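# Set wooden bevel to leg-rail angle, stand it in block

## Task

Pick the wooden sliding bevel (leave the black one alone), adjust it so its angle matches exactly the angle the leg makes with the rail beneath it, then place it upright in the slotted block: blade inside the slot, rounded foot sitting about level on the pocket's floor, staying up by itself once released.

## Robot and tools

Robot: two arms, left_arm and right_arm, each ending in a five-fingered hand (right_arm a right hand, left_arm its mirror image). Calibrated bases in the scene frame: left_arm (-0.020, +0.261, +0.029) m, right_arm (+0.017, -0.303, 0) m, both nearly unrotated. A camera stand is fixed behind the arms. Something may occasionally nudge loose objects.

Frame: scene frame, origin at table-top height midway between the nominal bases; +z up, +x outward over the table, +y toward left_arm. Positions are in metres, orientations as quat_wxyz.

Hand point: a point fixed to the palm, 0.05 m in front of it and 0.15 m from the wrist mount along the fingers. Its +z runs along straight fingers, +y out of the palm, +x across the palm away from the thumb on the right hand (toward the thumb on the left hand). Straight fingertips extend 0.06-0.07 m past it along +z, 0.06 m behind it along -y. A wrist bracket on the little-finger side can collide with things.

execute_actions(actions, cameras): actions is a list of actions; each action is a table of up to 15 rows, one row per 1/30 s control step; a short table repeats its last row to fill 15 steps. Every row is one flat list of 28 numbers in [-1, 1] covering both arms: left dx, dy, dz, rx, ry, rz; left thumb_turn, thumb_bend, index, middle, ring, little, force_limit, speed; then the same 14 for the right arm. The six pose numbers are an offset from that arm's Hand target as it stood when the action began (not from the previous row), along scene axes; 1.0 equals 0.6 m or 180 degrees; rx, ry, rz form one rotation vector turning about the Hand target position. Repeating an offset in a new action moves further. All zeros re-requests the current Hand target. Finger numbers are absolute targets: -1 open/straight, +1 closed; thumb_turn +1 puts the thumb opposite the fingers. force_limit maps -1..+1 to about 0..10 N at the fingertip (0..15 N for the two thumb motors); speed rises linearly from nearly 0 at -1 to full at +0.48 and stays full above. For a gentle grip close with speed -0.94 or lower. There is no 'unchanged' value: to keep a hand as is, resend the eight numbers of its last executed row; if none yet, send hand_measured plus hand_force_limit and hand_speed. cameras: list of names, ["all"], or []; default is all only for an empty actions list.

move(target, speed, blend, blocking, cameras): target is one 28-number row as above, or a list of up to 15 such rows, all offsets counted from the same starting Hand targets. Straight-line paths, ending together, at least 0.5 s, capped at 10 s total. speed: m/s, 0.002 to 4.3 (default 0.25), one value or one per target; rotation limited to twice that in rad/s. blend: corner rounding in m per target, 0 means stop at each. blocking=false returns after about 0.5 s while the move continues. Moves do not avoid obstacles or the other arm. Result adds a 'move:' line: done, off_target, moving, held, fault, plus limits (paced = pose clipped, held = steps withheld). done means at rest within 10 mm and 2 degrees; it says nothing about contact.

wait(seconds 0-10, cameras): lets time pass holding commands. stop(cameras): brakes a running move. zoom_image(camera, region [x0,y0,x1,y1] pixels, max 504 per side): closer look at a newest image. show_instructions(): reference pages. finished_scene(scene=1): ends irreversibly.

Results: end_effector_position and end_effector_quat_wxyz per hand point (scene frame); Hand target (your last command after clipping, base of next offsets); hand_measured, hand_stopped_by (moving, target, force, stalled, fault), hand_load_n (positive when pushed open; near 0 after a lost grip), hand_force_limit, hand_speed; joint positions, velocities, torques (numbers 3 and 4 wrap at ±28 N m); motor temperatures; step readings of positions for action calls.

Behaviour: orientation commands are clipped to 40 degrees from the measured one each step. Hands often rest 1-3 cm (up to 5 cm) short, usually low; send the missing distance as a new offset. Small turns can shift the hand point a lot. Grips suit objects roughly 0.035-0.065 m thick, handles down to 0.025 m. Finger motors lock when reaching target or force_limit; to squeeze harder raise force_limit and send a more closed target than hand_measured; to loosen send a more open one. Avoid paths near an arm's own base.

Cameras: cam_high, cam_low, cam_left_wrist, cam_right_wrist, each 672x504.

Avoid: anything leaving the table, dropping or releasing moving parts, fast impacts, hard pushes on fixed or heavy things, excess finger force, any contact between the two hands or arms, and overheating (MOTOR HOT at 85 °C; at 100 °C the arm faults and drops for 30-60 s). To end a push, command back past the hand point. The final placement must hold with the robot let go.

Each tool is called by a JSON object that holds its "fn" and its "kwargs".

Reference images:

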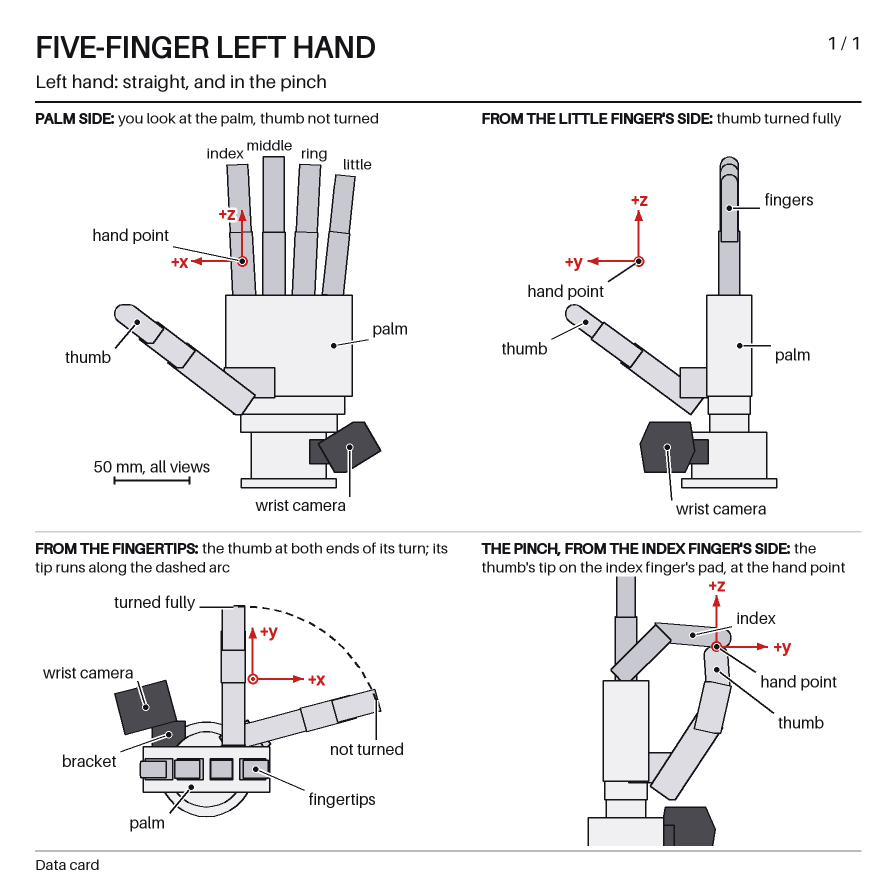

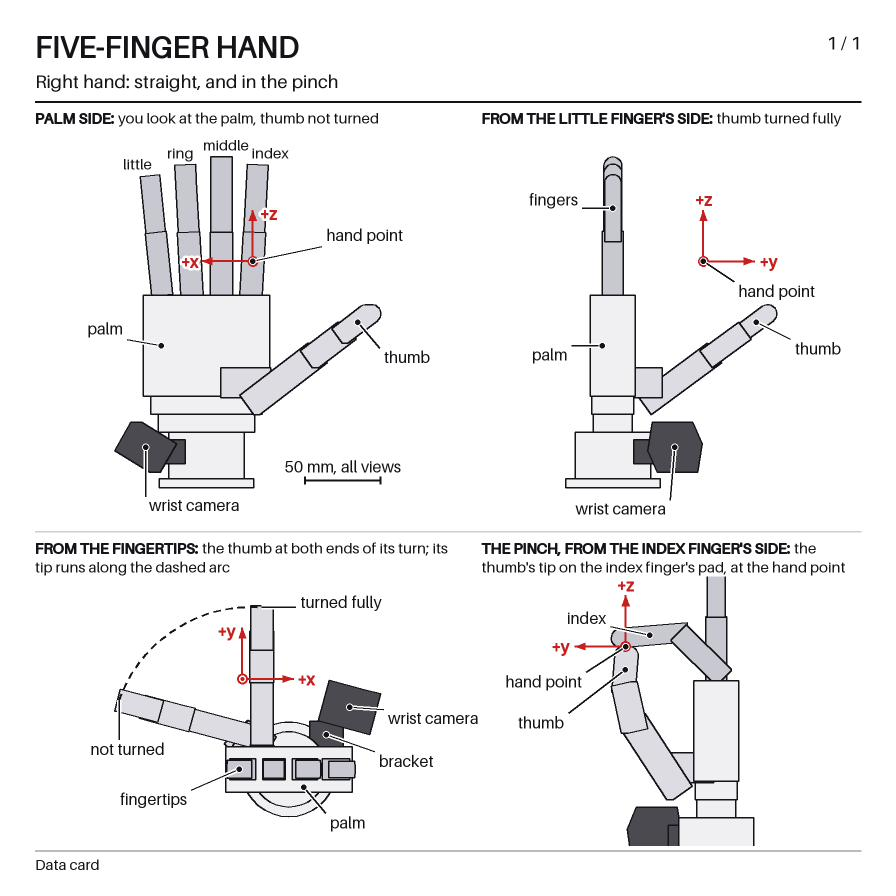

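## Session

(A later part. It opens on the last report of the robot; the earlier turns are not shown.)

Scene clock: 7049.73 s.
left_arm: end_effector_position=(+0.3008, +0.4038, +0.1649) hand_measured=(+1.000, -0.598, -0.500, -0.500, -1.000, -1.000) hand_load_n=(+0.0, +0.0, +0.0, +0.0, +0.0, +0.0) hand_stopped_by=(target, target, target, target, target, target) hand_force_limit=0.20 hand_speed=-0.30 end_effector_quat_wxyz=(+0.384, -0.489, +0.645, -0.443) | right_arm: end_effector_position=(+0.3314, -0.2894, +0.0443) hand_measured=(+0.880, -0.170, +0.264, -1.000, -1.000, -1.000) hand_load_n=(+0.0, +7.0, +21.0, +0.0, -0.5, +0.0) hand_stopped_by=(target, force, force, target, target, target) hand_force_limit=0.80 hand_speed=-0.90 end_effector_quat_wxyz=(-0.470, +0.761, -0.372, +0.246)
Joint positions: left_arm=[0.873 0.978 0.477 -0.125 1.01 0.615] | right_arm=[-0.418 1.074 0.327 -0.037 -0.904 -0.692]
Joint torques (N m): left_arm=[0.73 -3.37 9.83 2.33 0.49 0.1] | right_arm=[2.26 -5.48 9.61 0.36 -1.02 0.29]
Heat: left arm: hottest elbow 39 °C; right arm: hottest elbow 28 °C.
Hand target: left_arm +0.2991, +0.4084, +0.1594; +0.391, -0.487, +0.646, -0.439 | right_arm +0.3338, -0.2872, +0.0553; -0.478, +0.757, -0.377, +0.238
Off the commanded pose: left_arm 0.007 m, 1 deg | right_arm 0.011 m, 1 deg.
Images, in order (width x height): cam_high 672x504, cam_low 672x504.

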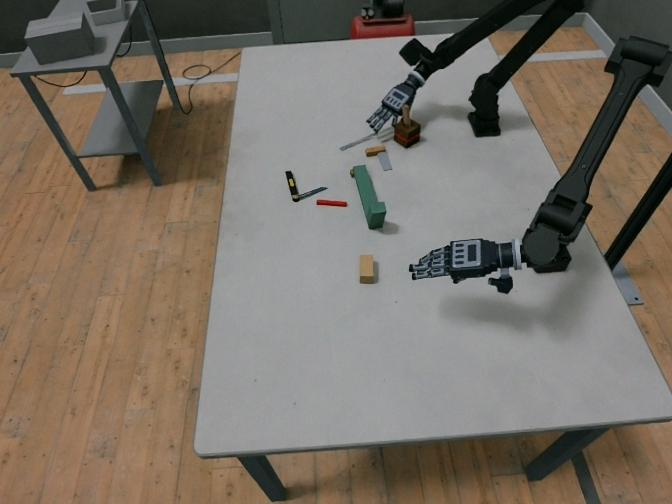

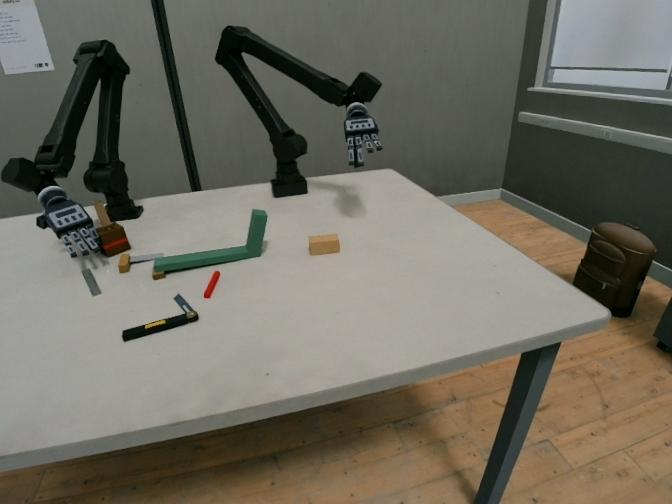

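{"fn": "move", "kwargs": {"target": [0,0,0,0,0,0,1,-0.6,-0.5,-0.5,-1,-1,0.2,-0.3, 0.008,0.006,0.0,0,0,0,0.88,-0.05,0.5,-1,-1,-1,0.8,-0.9], "speed": 0.04, "cameras": ["cam_high","cam_low"]}}

{"fn": "zoom_image", "kwargs": {"camera": "cam_low", "region": [60, 190, 150, 270]}}

{"fn": "zoom_image", "kwargs": {"camera": "cam_high", "region": [360, 90, 440, 160]}}

Scene clock: 7125.13 s.
left_arm: end_effector_position=(+0.3008, +0.4038, +0.1649) hand_measured=(+1.000, -0.598, -0.500, -0.500, -1.000, -1.000) hand_load_n=(+0.0, +0.0, +0.0, +0.0, -0.5, +0.0) hand_stopped_by=(target, target, target, target, target, target) hand_force_limit=0.20 hand_speed=-0.30 end_effector_quat_wxyz=(+0.384, -0.489, +0.645, -0.443) | right_arm: end_effector_position=(+0.3314, -0.2863, +0.0446) hand_measured=(+0.880, -0.170, +0.264, -1.000, -1.000, -1.000) hand_load_n=(-0.5, +6.0, +14.5, +0.0, +0.0, +0.0) hand_stopped_by=(target, force, force, target, target, target) hand_force_limit=0.80 hand_speed=-0.90 end_effector_quat_wxyz=(-0.472, +0.759, -0.380, +0.239)
Joint positions: left_arm=[0.873 0.978 0.477 -0.125 1.01 0.615] | right_arm=[-0.408 1.074 0.328 -0.037 -0.897 -0.666]
Joint torques (N m): left_arm=[0.67 -3.31 9.84 2.33 0.49 0.09] | right_arm=[3.14 -4.72 9.84 1.42 -0.69 0.29]
Heat: left arm: hottest elbow 39 °C; right arm: hottest elbow 30 °C.
Hand target: left_arm +0.2991, +0.4084, +0.1594; +0.391, -0.487, +0.646, -0.439 | right_arm +0.3385, -0.2835, +0.0552; -0.478, +0.757, -0.377, +0.238
Off the commanded pose: left_arm 0.007 m, 1 deg | right_arm 0.013 m, 1 deg.
move: off_target (right_arm)
Images, in order (width x height): cam_high 672x504, cam_low 672x504.

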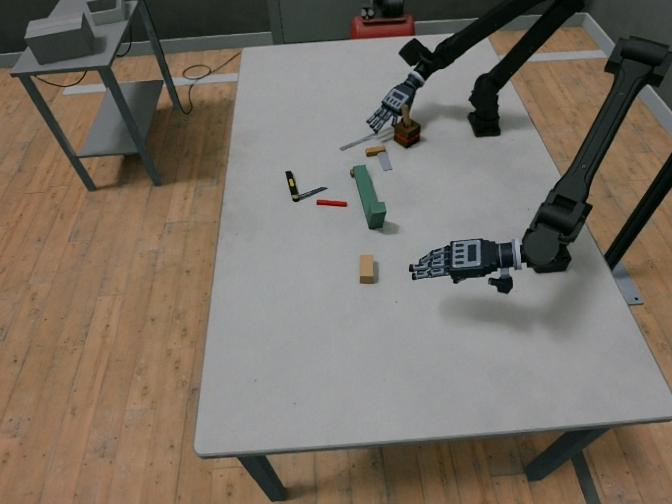

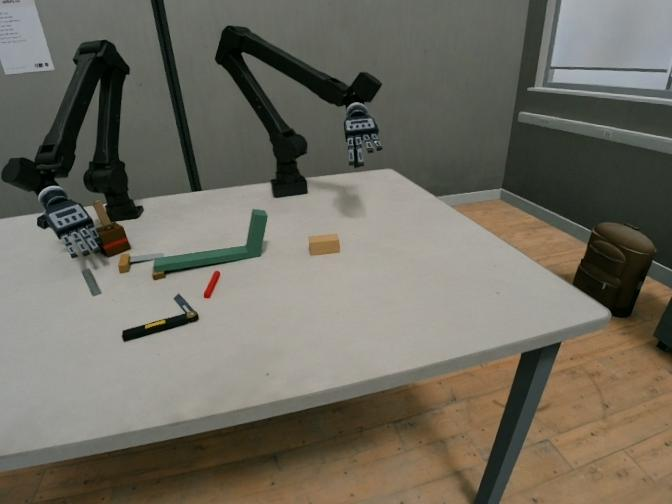

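Scaled by 5.600 from the camera's 672x504 image, which has a finer 960x720 frame.

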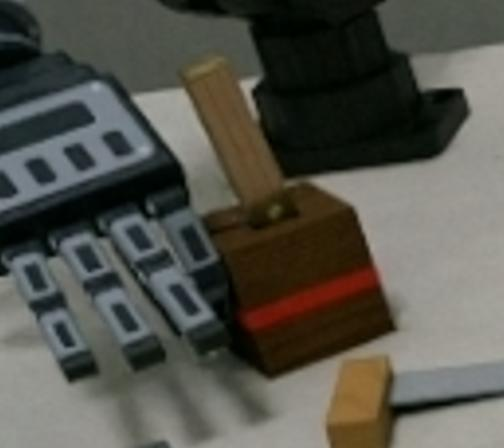

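Scaled by 6.300 from the camera's 672x504 image, which has a finer 960x720 frame.

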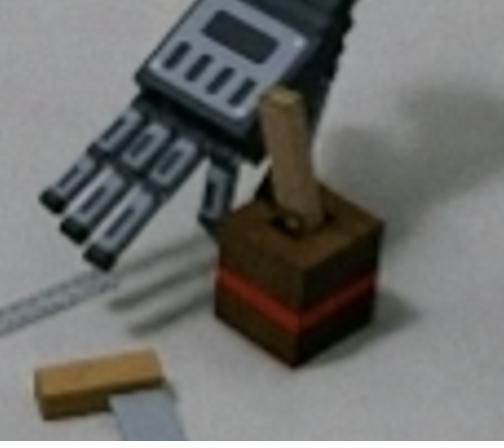

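{"fn": "move", "kwargs": {"target": [0,0,0,0,0,0,1,-0.6,-0.5,-0.5,-1,-1,0.2,-0.3, -0.005,-0.003,-0.023,0,0,0,0.88,-0.05,0.5,-1,-1,-1,0.8,-0.9], "speed": 0.04, "cameras": ["cam_high","cam_low"]}}

{"fn": "zoom_image", "kwargs": {"camera": "cam_low", "region": [60, 190, 150, 270]}}

{"fn": "zoom_image", "kwargs": {"camera": "cam_high", "region": [360, 90, 440, 160]}}

Scene clock: 7192.43 s.
left_arm: end_effector_position=(+0.3008, +0.4038, +0.1649) hand_measured=(+1.000, -0.598, -0.500, -0.500, -1.000, -1.000) hand_load_n=(+0.0, +0.0, +0.0, +0.0, +0.0, +0.0) hand_stopped_by=(target, target, target, target, target, target) hand_force_limit=0.20 hand_speed=-0.30 end_effector_quat_wxyz=(+0.384, -0.489, +0.645, -0.443) | right_arm: end_effector_position=(+0.3340, -0.2862, +0.0430) hand_measured=(+0.880, -0.170, +0.264, -1.000, -1.000, -1.000) hand_load_n=(-0.5, +6.5, +13.5, +0.0, +0.0, +0.0) hand_stopped_by=(target, force, force, target, target, target) hand_force_limit=0.80 hand_speed=-0.90 end_effector_quat_wxyz=(-0.475, +0.758, -0.376, +0.240)
Joint positions: left_arm=[0.873 0.978 0.477 -0.125 1.01 0.615] | right_arm=[-0.408 1.094 0.328 -0.011 -0.905 -0.666]
Joint torques (N m): left_arm=[0.67 -3.37 9.83 2.33 0.48 0.09] | right_arm=[2.2 -3.19 7.62 2.66 -0.67 0.11]
Heat: left arm: hottest elbow 39 °C; right arm: hottest elbow 30 °C.
Hand target: left_arm +0.2991, +0.4084, +0.1594; +0.391, -0.487, +0.646, -0.439 | right_arm +0.3355, -0.2853, +0.0413; -0.478, +0.757, -0.377, +0.238
Off the commanded pose: left_arm 0.007 m, 1 deg | right_arm 0.002 m, 0 deg.
move: done
Images, in order (width x height): cam_high 672x504, cam_low 672x504.

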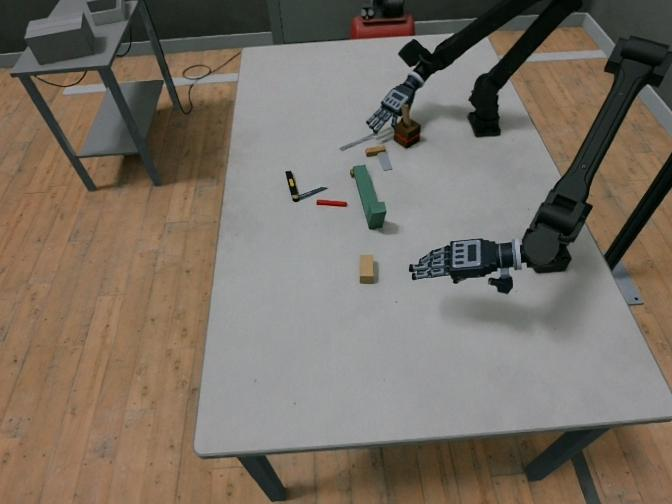

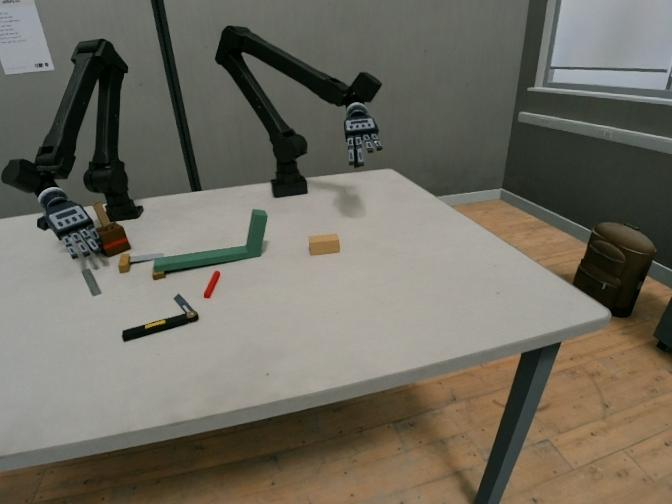

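Scaled by 5.600 from the camera's 672x504 image, which has a finer 960x720 frame.

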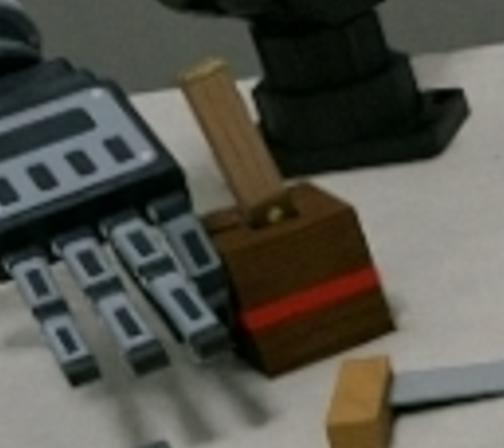

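Scaled by 6.300 from the camera's 672x504 image, which has a finer 960x720 frame.

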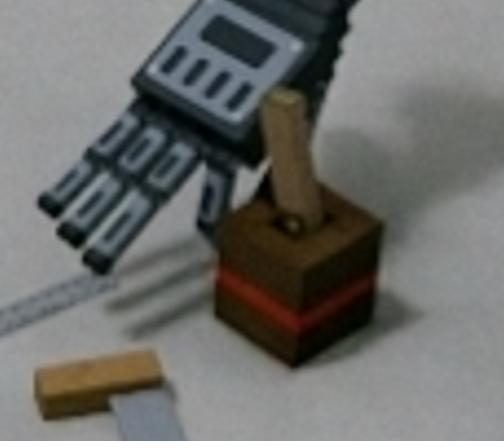

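{"fn": "move", "kwargs": {"target": [[-0.02,-0.22,0.20,0.067,0.116,-0.111,1,-0.6,-1,-1,-1,-1,0.2,-0.3, 0,0,0,0,0,0,0.88,-0.05,0.5,-1,-1,-1,0.8,-0.9],[-0.09,-0.93,0.17,0.1342,0.2327,-0.2227,1,-0.6,-1,-1,-1,-1,0.2,-0.3, 0,0,0,0,0,0,0.88,-0.05,0.5,-1,-1,-1,0.8,-0.9]], "speed": 0.2, "blend": [0.05,0], "cameras": ["all"]}}

Scene clock: 7244.33 s.
left_arm: end_effector_position=(+0.2388, -0.1341, +0.2420) hand_measured=(+1.000, -0.598, -1.000, -1.000, -1.000, -1.000) hand_load_n=(+0.0, +0.0, +0.0, +0.0, +0.0, +0.0) hand_stopped_by=(target, target, target, target, target, target) hand_force_limit=0.20 hand_speed=-0.30 end_effector_quat_wxyz=(+0.057, -0.272, +0.941, -0.191) | right_arm: end_effector_position=(+0.3341, -0.2863, +0.0430) hand_measured=(+0.880, -0.170, +0.264, -1.000, -1.000, -1.000) hand_load_n=(+0.0, +6.0, +13.5, +0.0, +0.0, +0.0) hand_stopped_by=(target, force, force, target, target, target) hand_force_limit=0.80 hand_speed=-0.90 end_effector_quat_wxyz=(-0.475, +0.758, -0.376, +0.241)
Joint positions: left_arm=[-0.941 1.45 1.369 -1.09 0.03 0.079] | right_arm=[-0.408 1.094 0.328 -0.01 -0.905 -0.666]
Joint torques (N m): left_arm=[-0.85 -10.7 16.81 0.44 -0.04 -0.27] | right_arm=[2.2 -3.14 7.61 2.65 -0.67 0.11]
Heat: left arm: hottest elbow 40 °C; right arm: hottest elbow 29 °C.
Hand target: left_arm +0.2451, -0.1496, +0.2614; +0.061, -0.275, +0.937, -0.206 | right_arm +0.3355, -0.2853, +0.0414; -0.478, +0.757, -0.377, +0.238
Off the commanded pose: left_arm 0.026 m, 2 deg | right_arm 0.002 m, 0 deg.
move: off_target (left_arm)
camera_calibration:
cam_left_wrist: T_world_to_cam=[[0.270985, -0.889291, 0.368414, -0.272756], [-0.93037, -0.143788, 0.337248, 0.129749], [-0.246938, -0.434151, -0.866334, 0.323754], [0, 0, 0, 1]] pos_world=[0.274575, -0.0833448, 0.337208]
cam_right_wrist: T_world_to_cam=[[-0.187887, -0.461698, -0.86691, -0.0322697], [-0.919412, 0.393165, -0.0101258, 0.431002], [0.345514, 0.795146, -0.498361, 0.249213], [0, 0, 0, 1]] pos_world=[0.304099, -0.382514, 0.100587]

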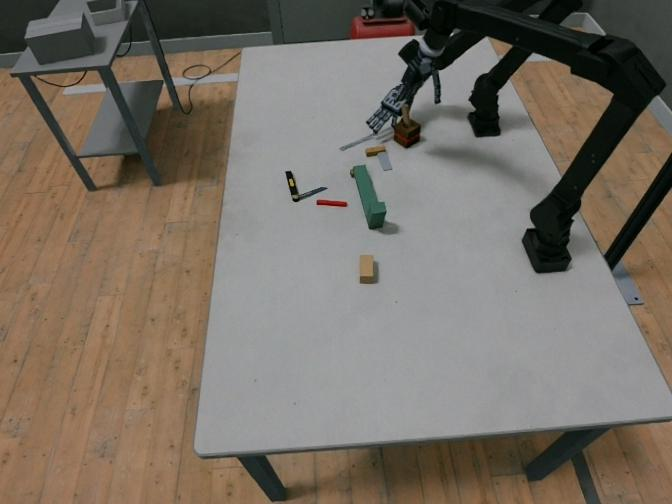

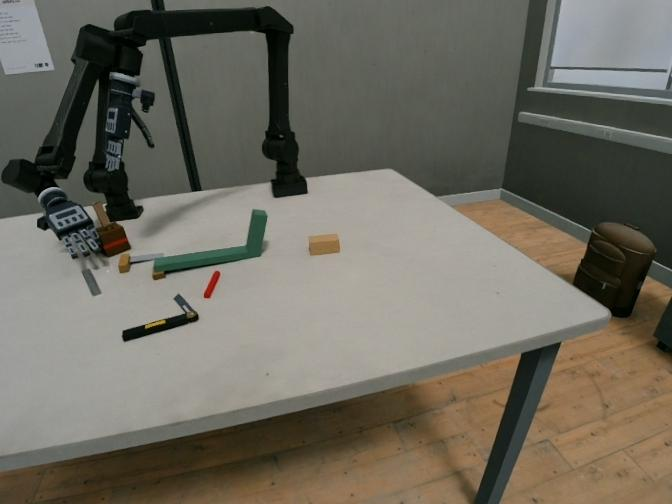

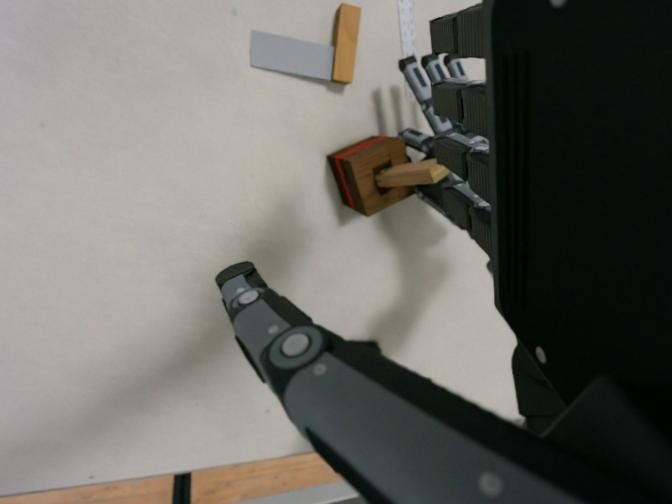

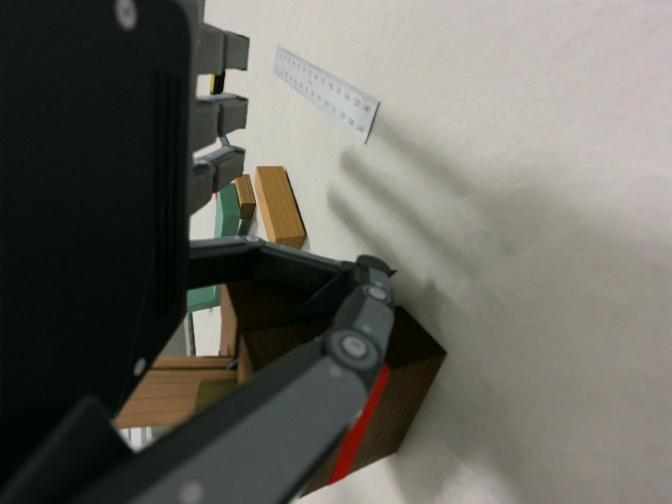

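{"fn": "move", "kwargs": {"target": [0.015,-0.1,-0.02,0,0,0,1,-0.6,-1,-1,-1,-1,0.2,-0.3, 0,0,0,0,0,0,0.88,-0.05,0.5,-1,-1,-1,0.8,-0.9], "speed": 0.08, "cameras": ["cam_high","cam_low","cam_left_wrist"]}}

{"fn": "zoom_image", "kwargs": {"camera": "cam_low", "region": [60, 170, 150, 250]}}

{"fn": "zoom_image", "kwargs": {"camera": "cam_high", "region": [370, 70, 450, 140]}}

Scene clock: 7254.43 s.
left_arm: end_effector_position=(+0.2481, -0.1895, +0.2315) hand_measured=(+1.000, -0.598, -1.000, -1.000, -1.000, -1.000) hand_load_n=(+0.0, +0.0, +0.0, +0.0, +0.0, +0.0) hand_stopped_by=(target, target, target, target, target, target) hand_force_limit=0.20 hand_speed=-0.30 end_effector_quat_wxyz=(+0.056, -0.274, +0.942, -0.186) | right_arm: end_effector_position=(+0.3341, -0.2863, +0.0430) hand_measured=(+0.880, -0.170, +0.264, -1.000, -1.000, -1.000) hand_load_n=(+0.0, +6.0, +13.5, +0.0, +0.0, +0.0) hand_stopped_by=(target, force, force, target, target, target) hand_force_limit=0.80 hand_speed=-0.90 end_effector_quat_wxyz=(-0.475, +0.758, -0.376, +0.241)
Joint positions: left_arm=[-0.994 1.59 1.5 -1.09 0.008 0.028] | right_arm=[-0.408 1.094 0.328 -0.01 -0.905 -0.666]
Joint torques (N m): left_arm=[-1.08 -12.75 16.8 0.91 -0.07 -0.26] | right_arm=[2.14 -3.14 7.61 2.65 -0.67 0.11]
Heat: left arm: hottest elbow 42 °C; right arm: hottest elbow 29 °C.
Hand target: left_arm +0.2539, -0.2096, +0.2494; +0.061, -0.275, +0.937, -0.206 | right_arm +0.3355, -0.2853, +0.0414; -0.478, +0.757, -0.377, +0.238
Off the commanded pose: left_arm 0.028 m, 2 deg | right_arm 0.002 m, 0 deg.
move: off_target (left_arm)
camera_calibration:
cam_left_wrist: T_world_to_cam=[[0.275166, -0.891687, 0.359413, -0.320146], [-0.928423, -0.149392, 0.340165, 0.131752], [-0.249627, -0.427289, -0.868971, 0.29547], [0, 0, 0, 1]] pos_world=[0.284172, -0.139536, 0.327003]
Images, in order (width x height): cam_high 672x504, cam_low 672x504, cam_left_wrist 672x504.

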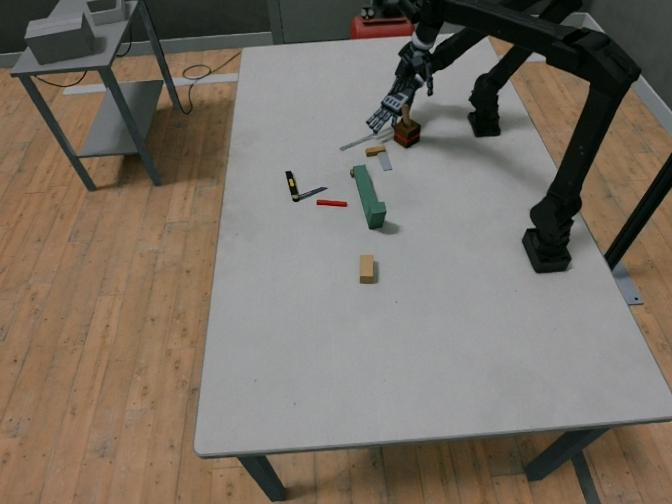

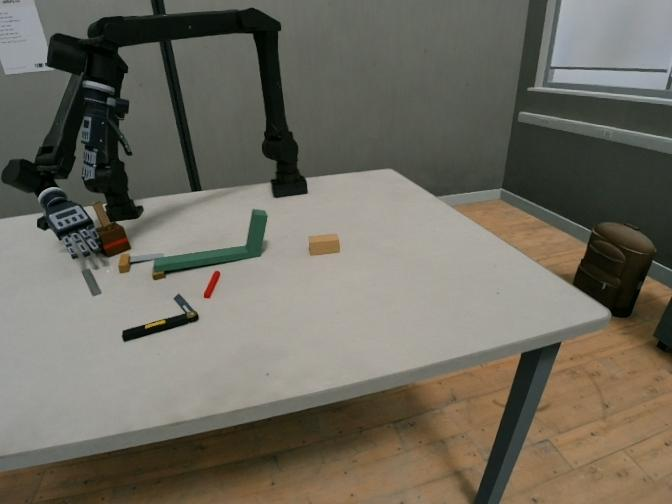

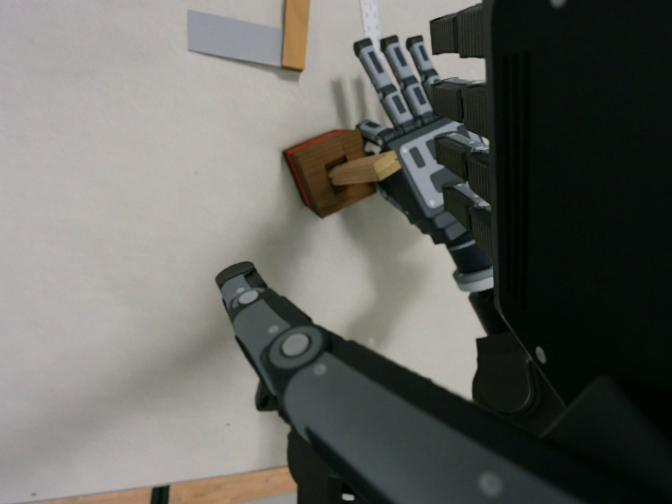

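Scaled by 5.600 from the camera's 672x504 image, which has a finer 960x720 frame.

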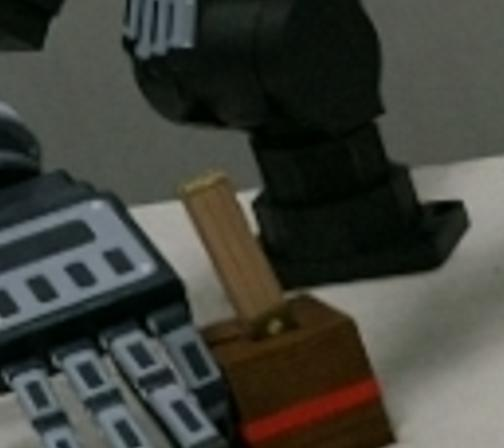

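Scaled by 6.300 from the camera's 672x504 image, which has a finer 960x720 frame.

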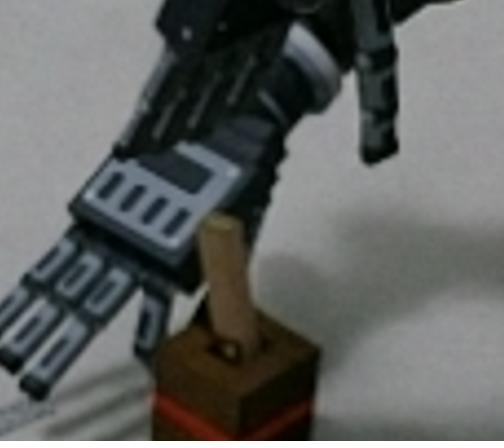

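{"fn": "move", "kwargs": {"target": [-0.033,-0.019,-0.03,0,0,0,1,-0.6,-1,-1,-1,-1,0.2,-0.3, 0,0,0,0,0,0,0.88,-0.05,0.5,-1,-1,-1,0.8,-0.9], "speed": 0.08, "cameras": ["cam_high","cam_low","cam_left_wrist"]}}

{"fn": "zoom_image", "kwargs": {"camera": "cam_low", "region": [60, 170, 150, 250]}}

{"fn": "zoom_image", "kwargs": {"camera": "cam_high", "region": [370, 70, 450, 140]}}

Scene clock: 7294.60 s.
left_arm: end_effector_position=(+0.2320, -0.2076, +0.2307) hand_measured=(+1.000, -0.598, -1.000, -1.000, -1.000, -1.000) hand_load_n=(+0.0, +0.5, +0.0, +0.0, +0.0, +0.0) hand_stopped_by=(target, target, target, target, target, target) hand_force_limit=0.20 hand_speed=-0.30 end_effector_quat_wxyz=(+0.059, -0.272, +0.940, -0.195) | right_arm: end_effector_position=(+0.3341, -0.2863, +0.0430) hand_measured=(+0.880, -0.170, +0.264, -1.000, -1.000, -1.000) hand_load_n=(+0.0, +6.0, +13.5, +0.0, +0.0, +0.0) hand_stopped_by=(target, force, force, target, target, target) hand_force_limit=0.80 hand_speed=-0.90 end_effector_quat_wxyz=(-0.475, +0.758, -0.376, +0.241)
Joint positions: left_arm=[-1.04 1.594 1.5 -1.067 -0.011 -0.012] | right_arm=[-0.408 1.094 0.328 -0.01 -0.905 -0.666]
Joint torques (N m): left_arm=[-0.91 -12.57 13.09 1.88 -0.09 -0.26] | right_arm=[2.2 -3.08 7.62 2.66 -0.67 0.11]
Motor temperatures (°C): left_arm=[21 23 50 21 23 20] | right_arm=[21 23 29 24 23 21]
Heat: left arm: hottest elbow 50 °C; right arm: hottest elbow 29 °C.
Hand target: left_arm +0.2341, -0.2211, +0.2313; +0.060, -0.275, +0.937, -0.206 | right_arm +0.3355, -0.2853, +0.0414; -0.478, +0.757, -0.377, +0.238
Off the commanded pose: left_arm 0.014 m, 1 deg | right_arm 0.002 m, 0 deg.
move: off_target (left_arm)
camera_calibration:
cam_left_wrist: T_world_to_cam=[[0.268636, -0.886498, 0.376771, -0.333022], [-0.932824, -0.141905, 0.331213, 0.119056], [-0.240154, -0.440437, -0.865067, 0.27717], [0, 0, 0, 1]] pos_world=[0.267083, -0.156253, 0.325811]
Images, in order (width x height): cam_high 672x504, cam_low 672x504, cam_left_wrist 672x504.

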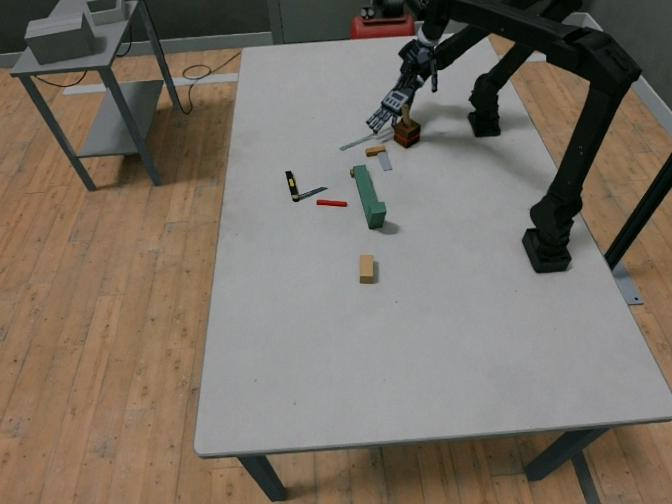

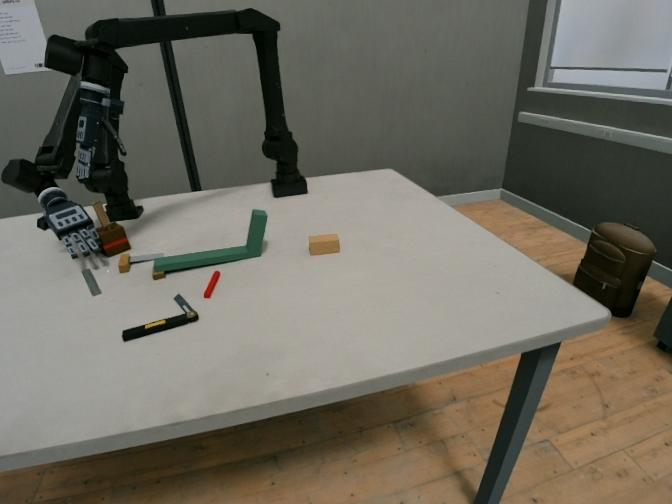

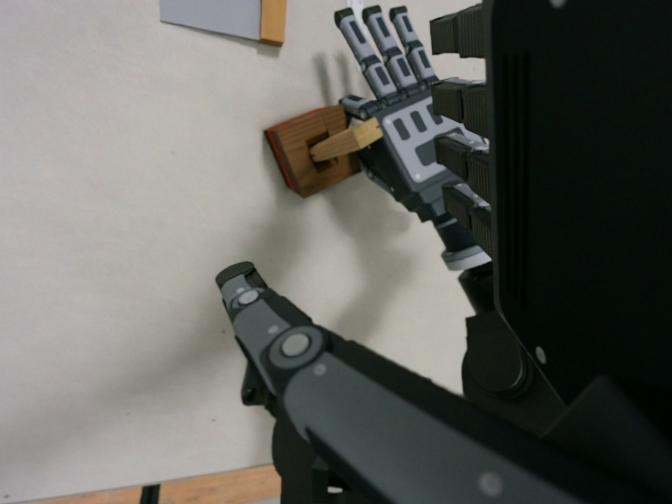

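Scaled by 5.600 from the camera's 672x504 image, which has a finer 960x720 frame.

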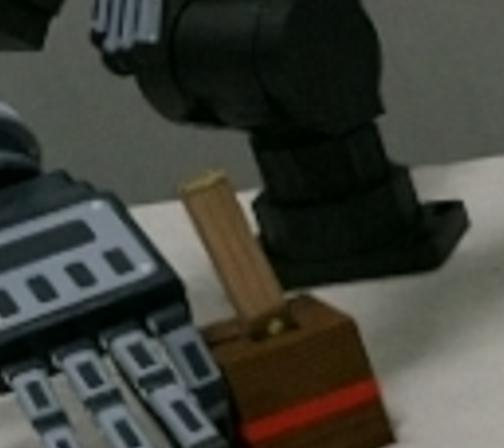

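Scaled by 6.300 from the camera's 672x504 image, which has a finer 960x720 frame.

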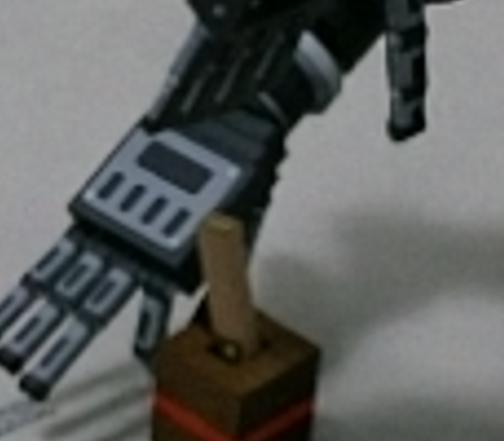

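{"fn": "move", "kwargs": {"target": [-0.008,0.033,-0.065,0,0,0,1,-0.6,-1,-1,-1,-1,0.2,-0.3, 0,0,0,0,0,0,0.88,-0.05,0.5,-1,-1,-1,0.8,-0.9], "speed": 0.08, "cameras": ["cam_high","cam_low","cam_left_wrist"]}}

{"fn": "zoom_image", "kwargs": {"camera": "cam_low", "region": [60, 170, 150, 250]}}

{"fn": "zoom_image", "kwargs": {"camera": "cam_high", "region": [370, 70, 450, 140]}}

Scene clock: 7321.77 s.
left_arm: end_effector_position=(+0.2275, -0.2006, +0.1910) hand_measured=(+1.000, -0.598, -1.000, -1.000, -1.000, -1.000) hand_load_n=(+0.0, +0.0, +0.0, -0.5, +0.0, +0.0) hand_stopped_by=(target, target, target, target, target, target) hand_force_limit=0.20 hand_speed=-0.30 end_effector_quat_wxyz=(+0.059, -0.272, +0.940, -0.197) | right_arm: end_effector_position=(+0.3341, -0.2863, +0.0430) hand_measured=(+0.880, -0.170, +0.264, -1.000, -1.000, -1.000) hand_load_n=(+0.0, +6.0, +13.5, +0.0, +0.0, +0.0) hand_stopped_by=(target, force, force, target, target, target) hand_force_limit=0.80 hand_speed=-0.90 end_effector_quat_wxyz=(-0.475, +0.758, -0.376, +0.241)
Joint positions: left_arm=[-1.04 1.585 1.385 -0.956 -0.01 -0.012] | right_arm=[-0.408 1.094 0.328 -0.01 -0.905 -0.666]
Joint torques (N m): left_arm=[0.03 -14.51 10.37 1.77 0.06 -0.13] | right_arm=[2.26 -3.19 7.6 2.63 -0.66 0.11]
Heat: left arm: hottest elbow 48 °C; right arm: hottest elbow 29 °C.
Hand target: left_arm +0.2293, -0.2013, +0.1924; +0.061, -0.275, +0.937, -0.206 | right_arm +0.3355, -0.2853, +0.0414; -0.478, +0.757, -0.377, +0.238
Off the commanded pose: left_arm 0.002 m, 1 deg | right_arm 0.002 m, 0 deg.
move: done
camera_calibration:
cam_left_wrist: T_world_to_cam=[[0.268332, -0.885302, 0.379787, -0.310955], [-0.933113, -0.140901, 0.330829, 0.129411], [-0.239371, -0.443156, -0.863895, 0.24393], [0, 0, 0, 1]] pos_world=[0.262584, -0.148956, 0.286013]
Images, in order (width x height): cam_high 672x504, cam_low 672x504, cam_left_wrist 672x504.

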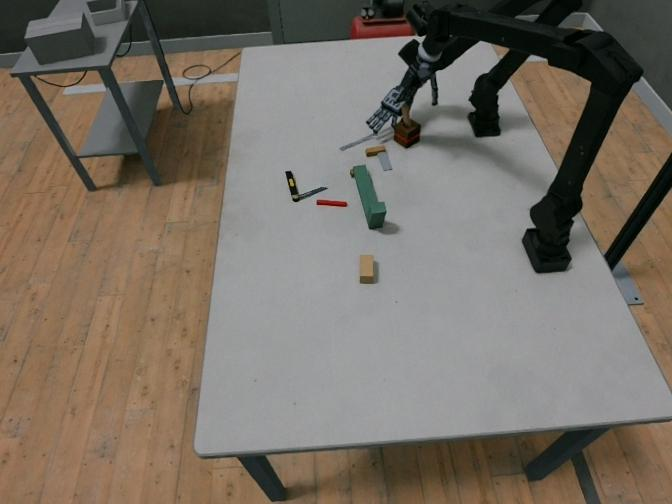

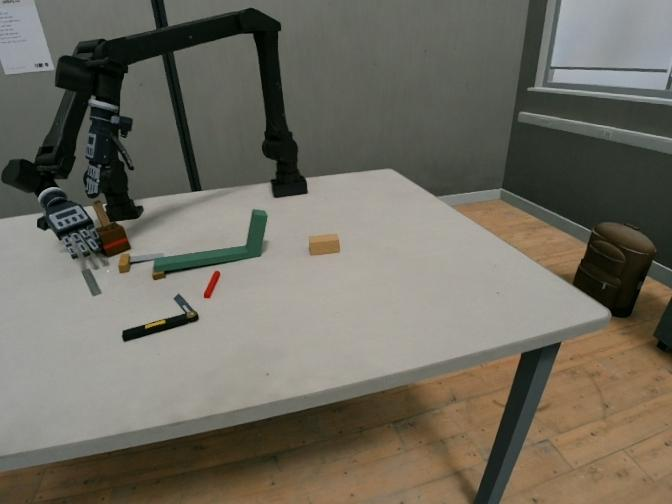

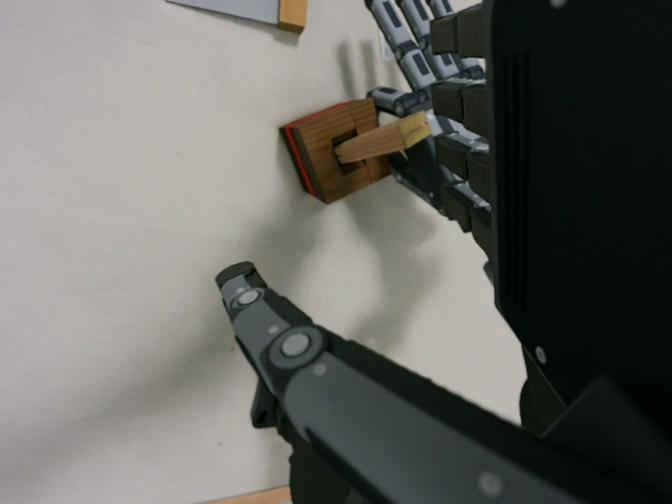

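Scaled by 5.600 from the camera's 672x504 image, which has a finer 960x720 frame.

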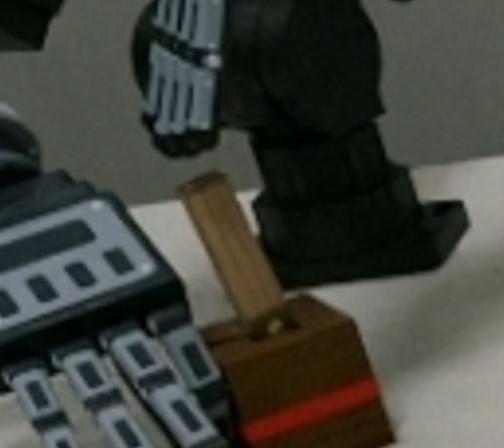

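Scaled by 6.300 from the camera's 672x504 image, which has a finer 960x720 frame.

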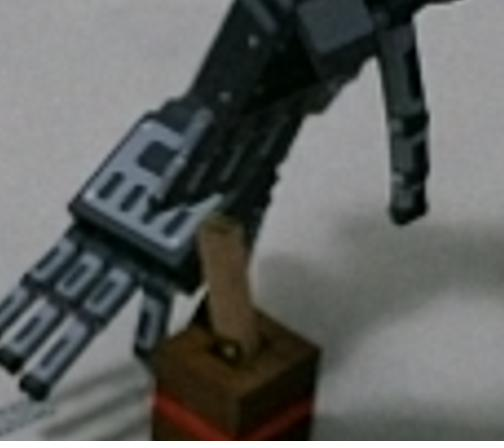

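{"fn": "move", "kwargs": {"target": [0,0.004,-0.03,0,0,0,1,-0.6,-1,-1,-1,-1,0.2,-0.3, 0,0,0,0,0,0,0.88,-0.05,0.5,-1,-1,-1,0.8,-0.9], "speed": 0.04, "cameras": ["cam_high","cam_low","cam_left_wrist"]}}

{"fn": "zoom_image", "kwargs": {"camera": "cam_low", "region": [60, 170, 150, 250]}}

{"fn": "zoom_image", "kwargs": {"camera": "cam_high", "region": [370, 70, 450, 140]}}

Scene clock: 7334.03 s.
left_arm: end_effector_position=(+0.2274, -0.2007, +0.1777) hand_measured=(+1.000, -0.598, -1.000, -1.000, -1.000, -1.000) hand_load_n=(+0.0, +0.0, +0.0, +0.0, +0.0, +0.0) hand_stopped_by=(target, target, target, target, target, target) hand_force_limit=0.20 hand_speed=-0.30 end_effector_quat_wxyz=(+0.060, -0.272, +0.939, -0.202) | right_arm: end_effector_position=(+0.3340, -0.2863, +0.0425) hand_measured=(+0.880, -0.170, +0.264, -1.000, -1.000, -1.000) hand_load_n=(-0.5, +6.5, +13.5, +0.0, +0.0, +0.0) hand_stopped_by=(target, force, force, target, target, target) hand_force_limit=0.80 hand_speed=-0.90 end_effector_quat_wxyz=(-0.475, +0.758, -0.377, +0.240)
Joint positions: left_arm=[-1.04 1.585 1.348 -0.908 -0.009 -0.012] | right_arm=[-0.408 1.096 0.328 -0.01 -0.905 -0.666]
Joint torques (N m): left_arm=[0.26 -13.98 9.96 1.78 0.06 -0.1] | right_arm=[2.26 -3.25 7.6 2.66 -0.7 0.11]
Heat: left arm: hottest elbow 46 °C; right arm: hottest elbow 29 °C.
Hand target: left_arm +0.2294, -0.1989, +0.1743; +0.061, -0.275, +0.937, -0.206 | right_arm +0.3355, -0.2853, +0.0414; -0.478, +0.757, -0.377, +0.238
Off the commanded pose: left_arm 0.004 m, 1 deg | right_arm 0.002 m, 0 deg.
move: done
camera_calibration:
cam_left_wrist: T_world_to_cam=[[0.265993, -0.881491, 0.390155, -0.306428], [-0.934925, -0.13729, 0.32721, 0.135413], [-0.234869, -0.451801, -0.860646, 0.228984], [0, 0, 0, 1]] pos_world=[0.26189, -0.148067, 0.27232]
Images, in order (width x height): cam_high 672x504, cam_low 672x504, cam_left_wrist 672x504.

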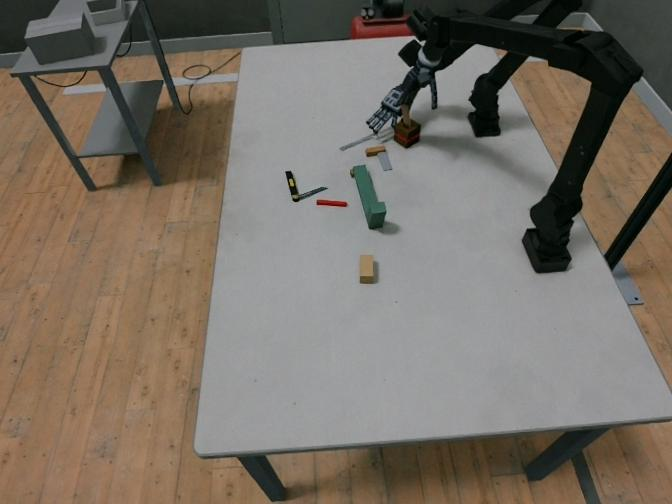

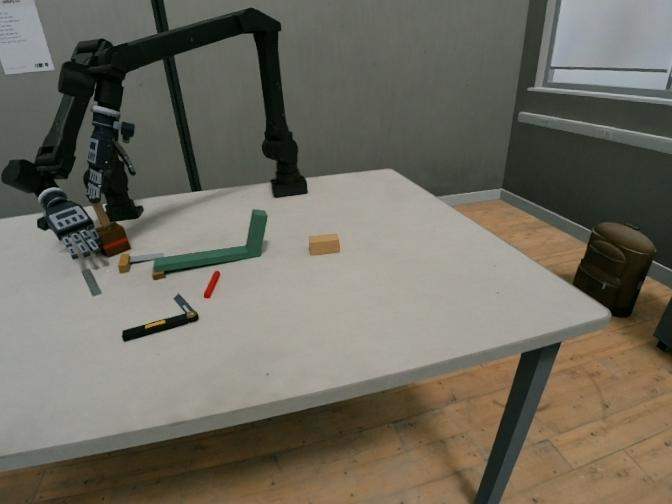

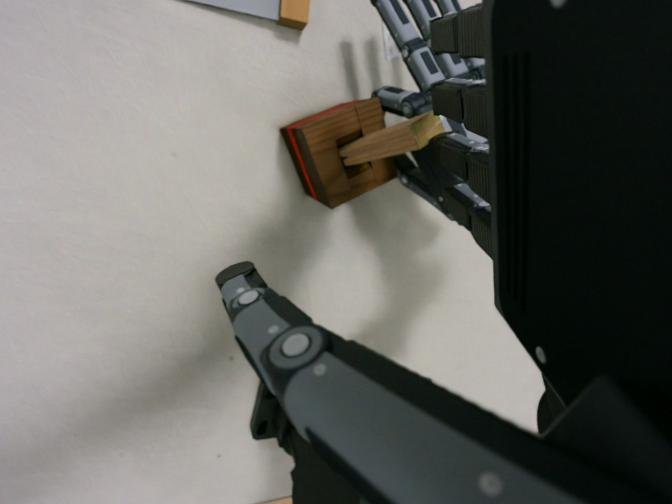

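Scaled by 5.600 from the camera's 672x504 image, which has a finer 960x720 frame.

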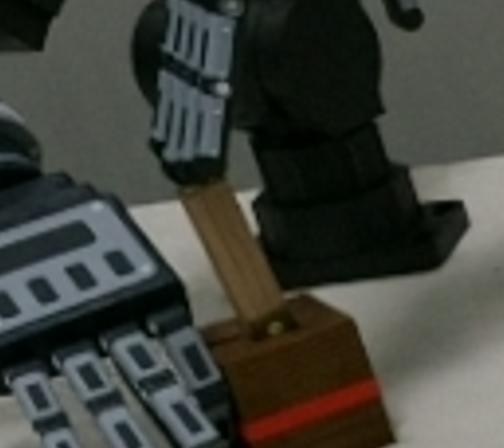

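Scaled by 6.300 from the camera's 672x504 image, which has a finer 960x720 frame.

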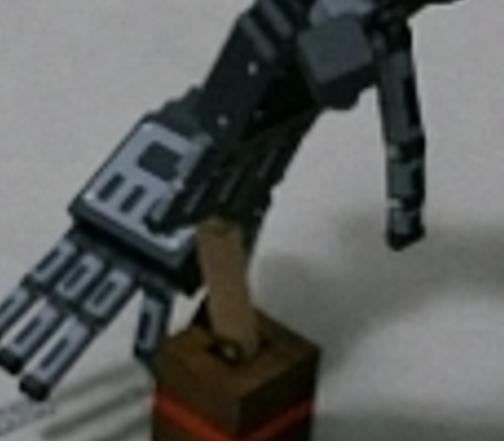

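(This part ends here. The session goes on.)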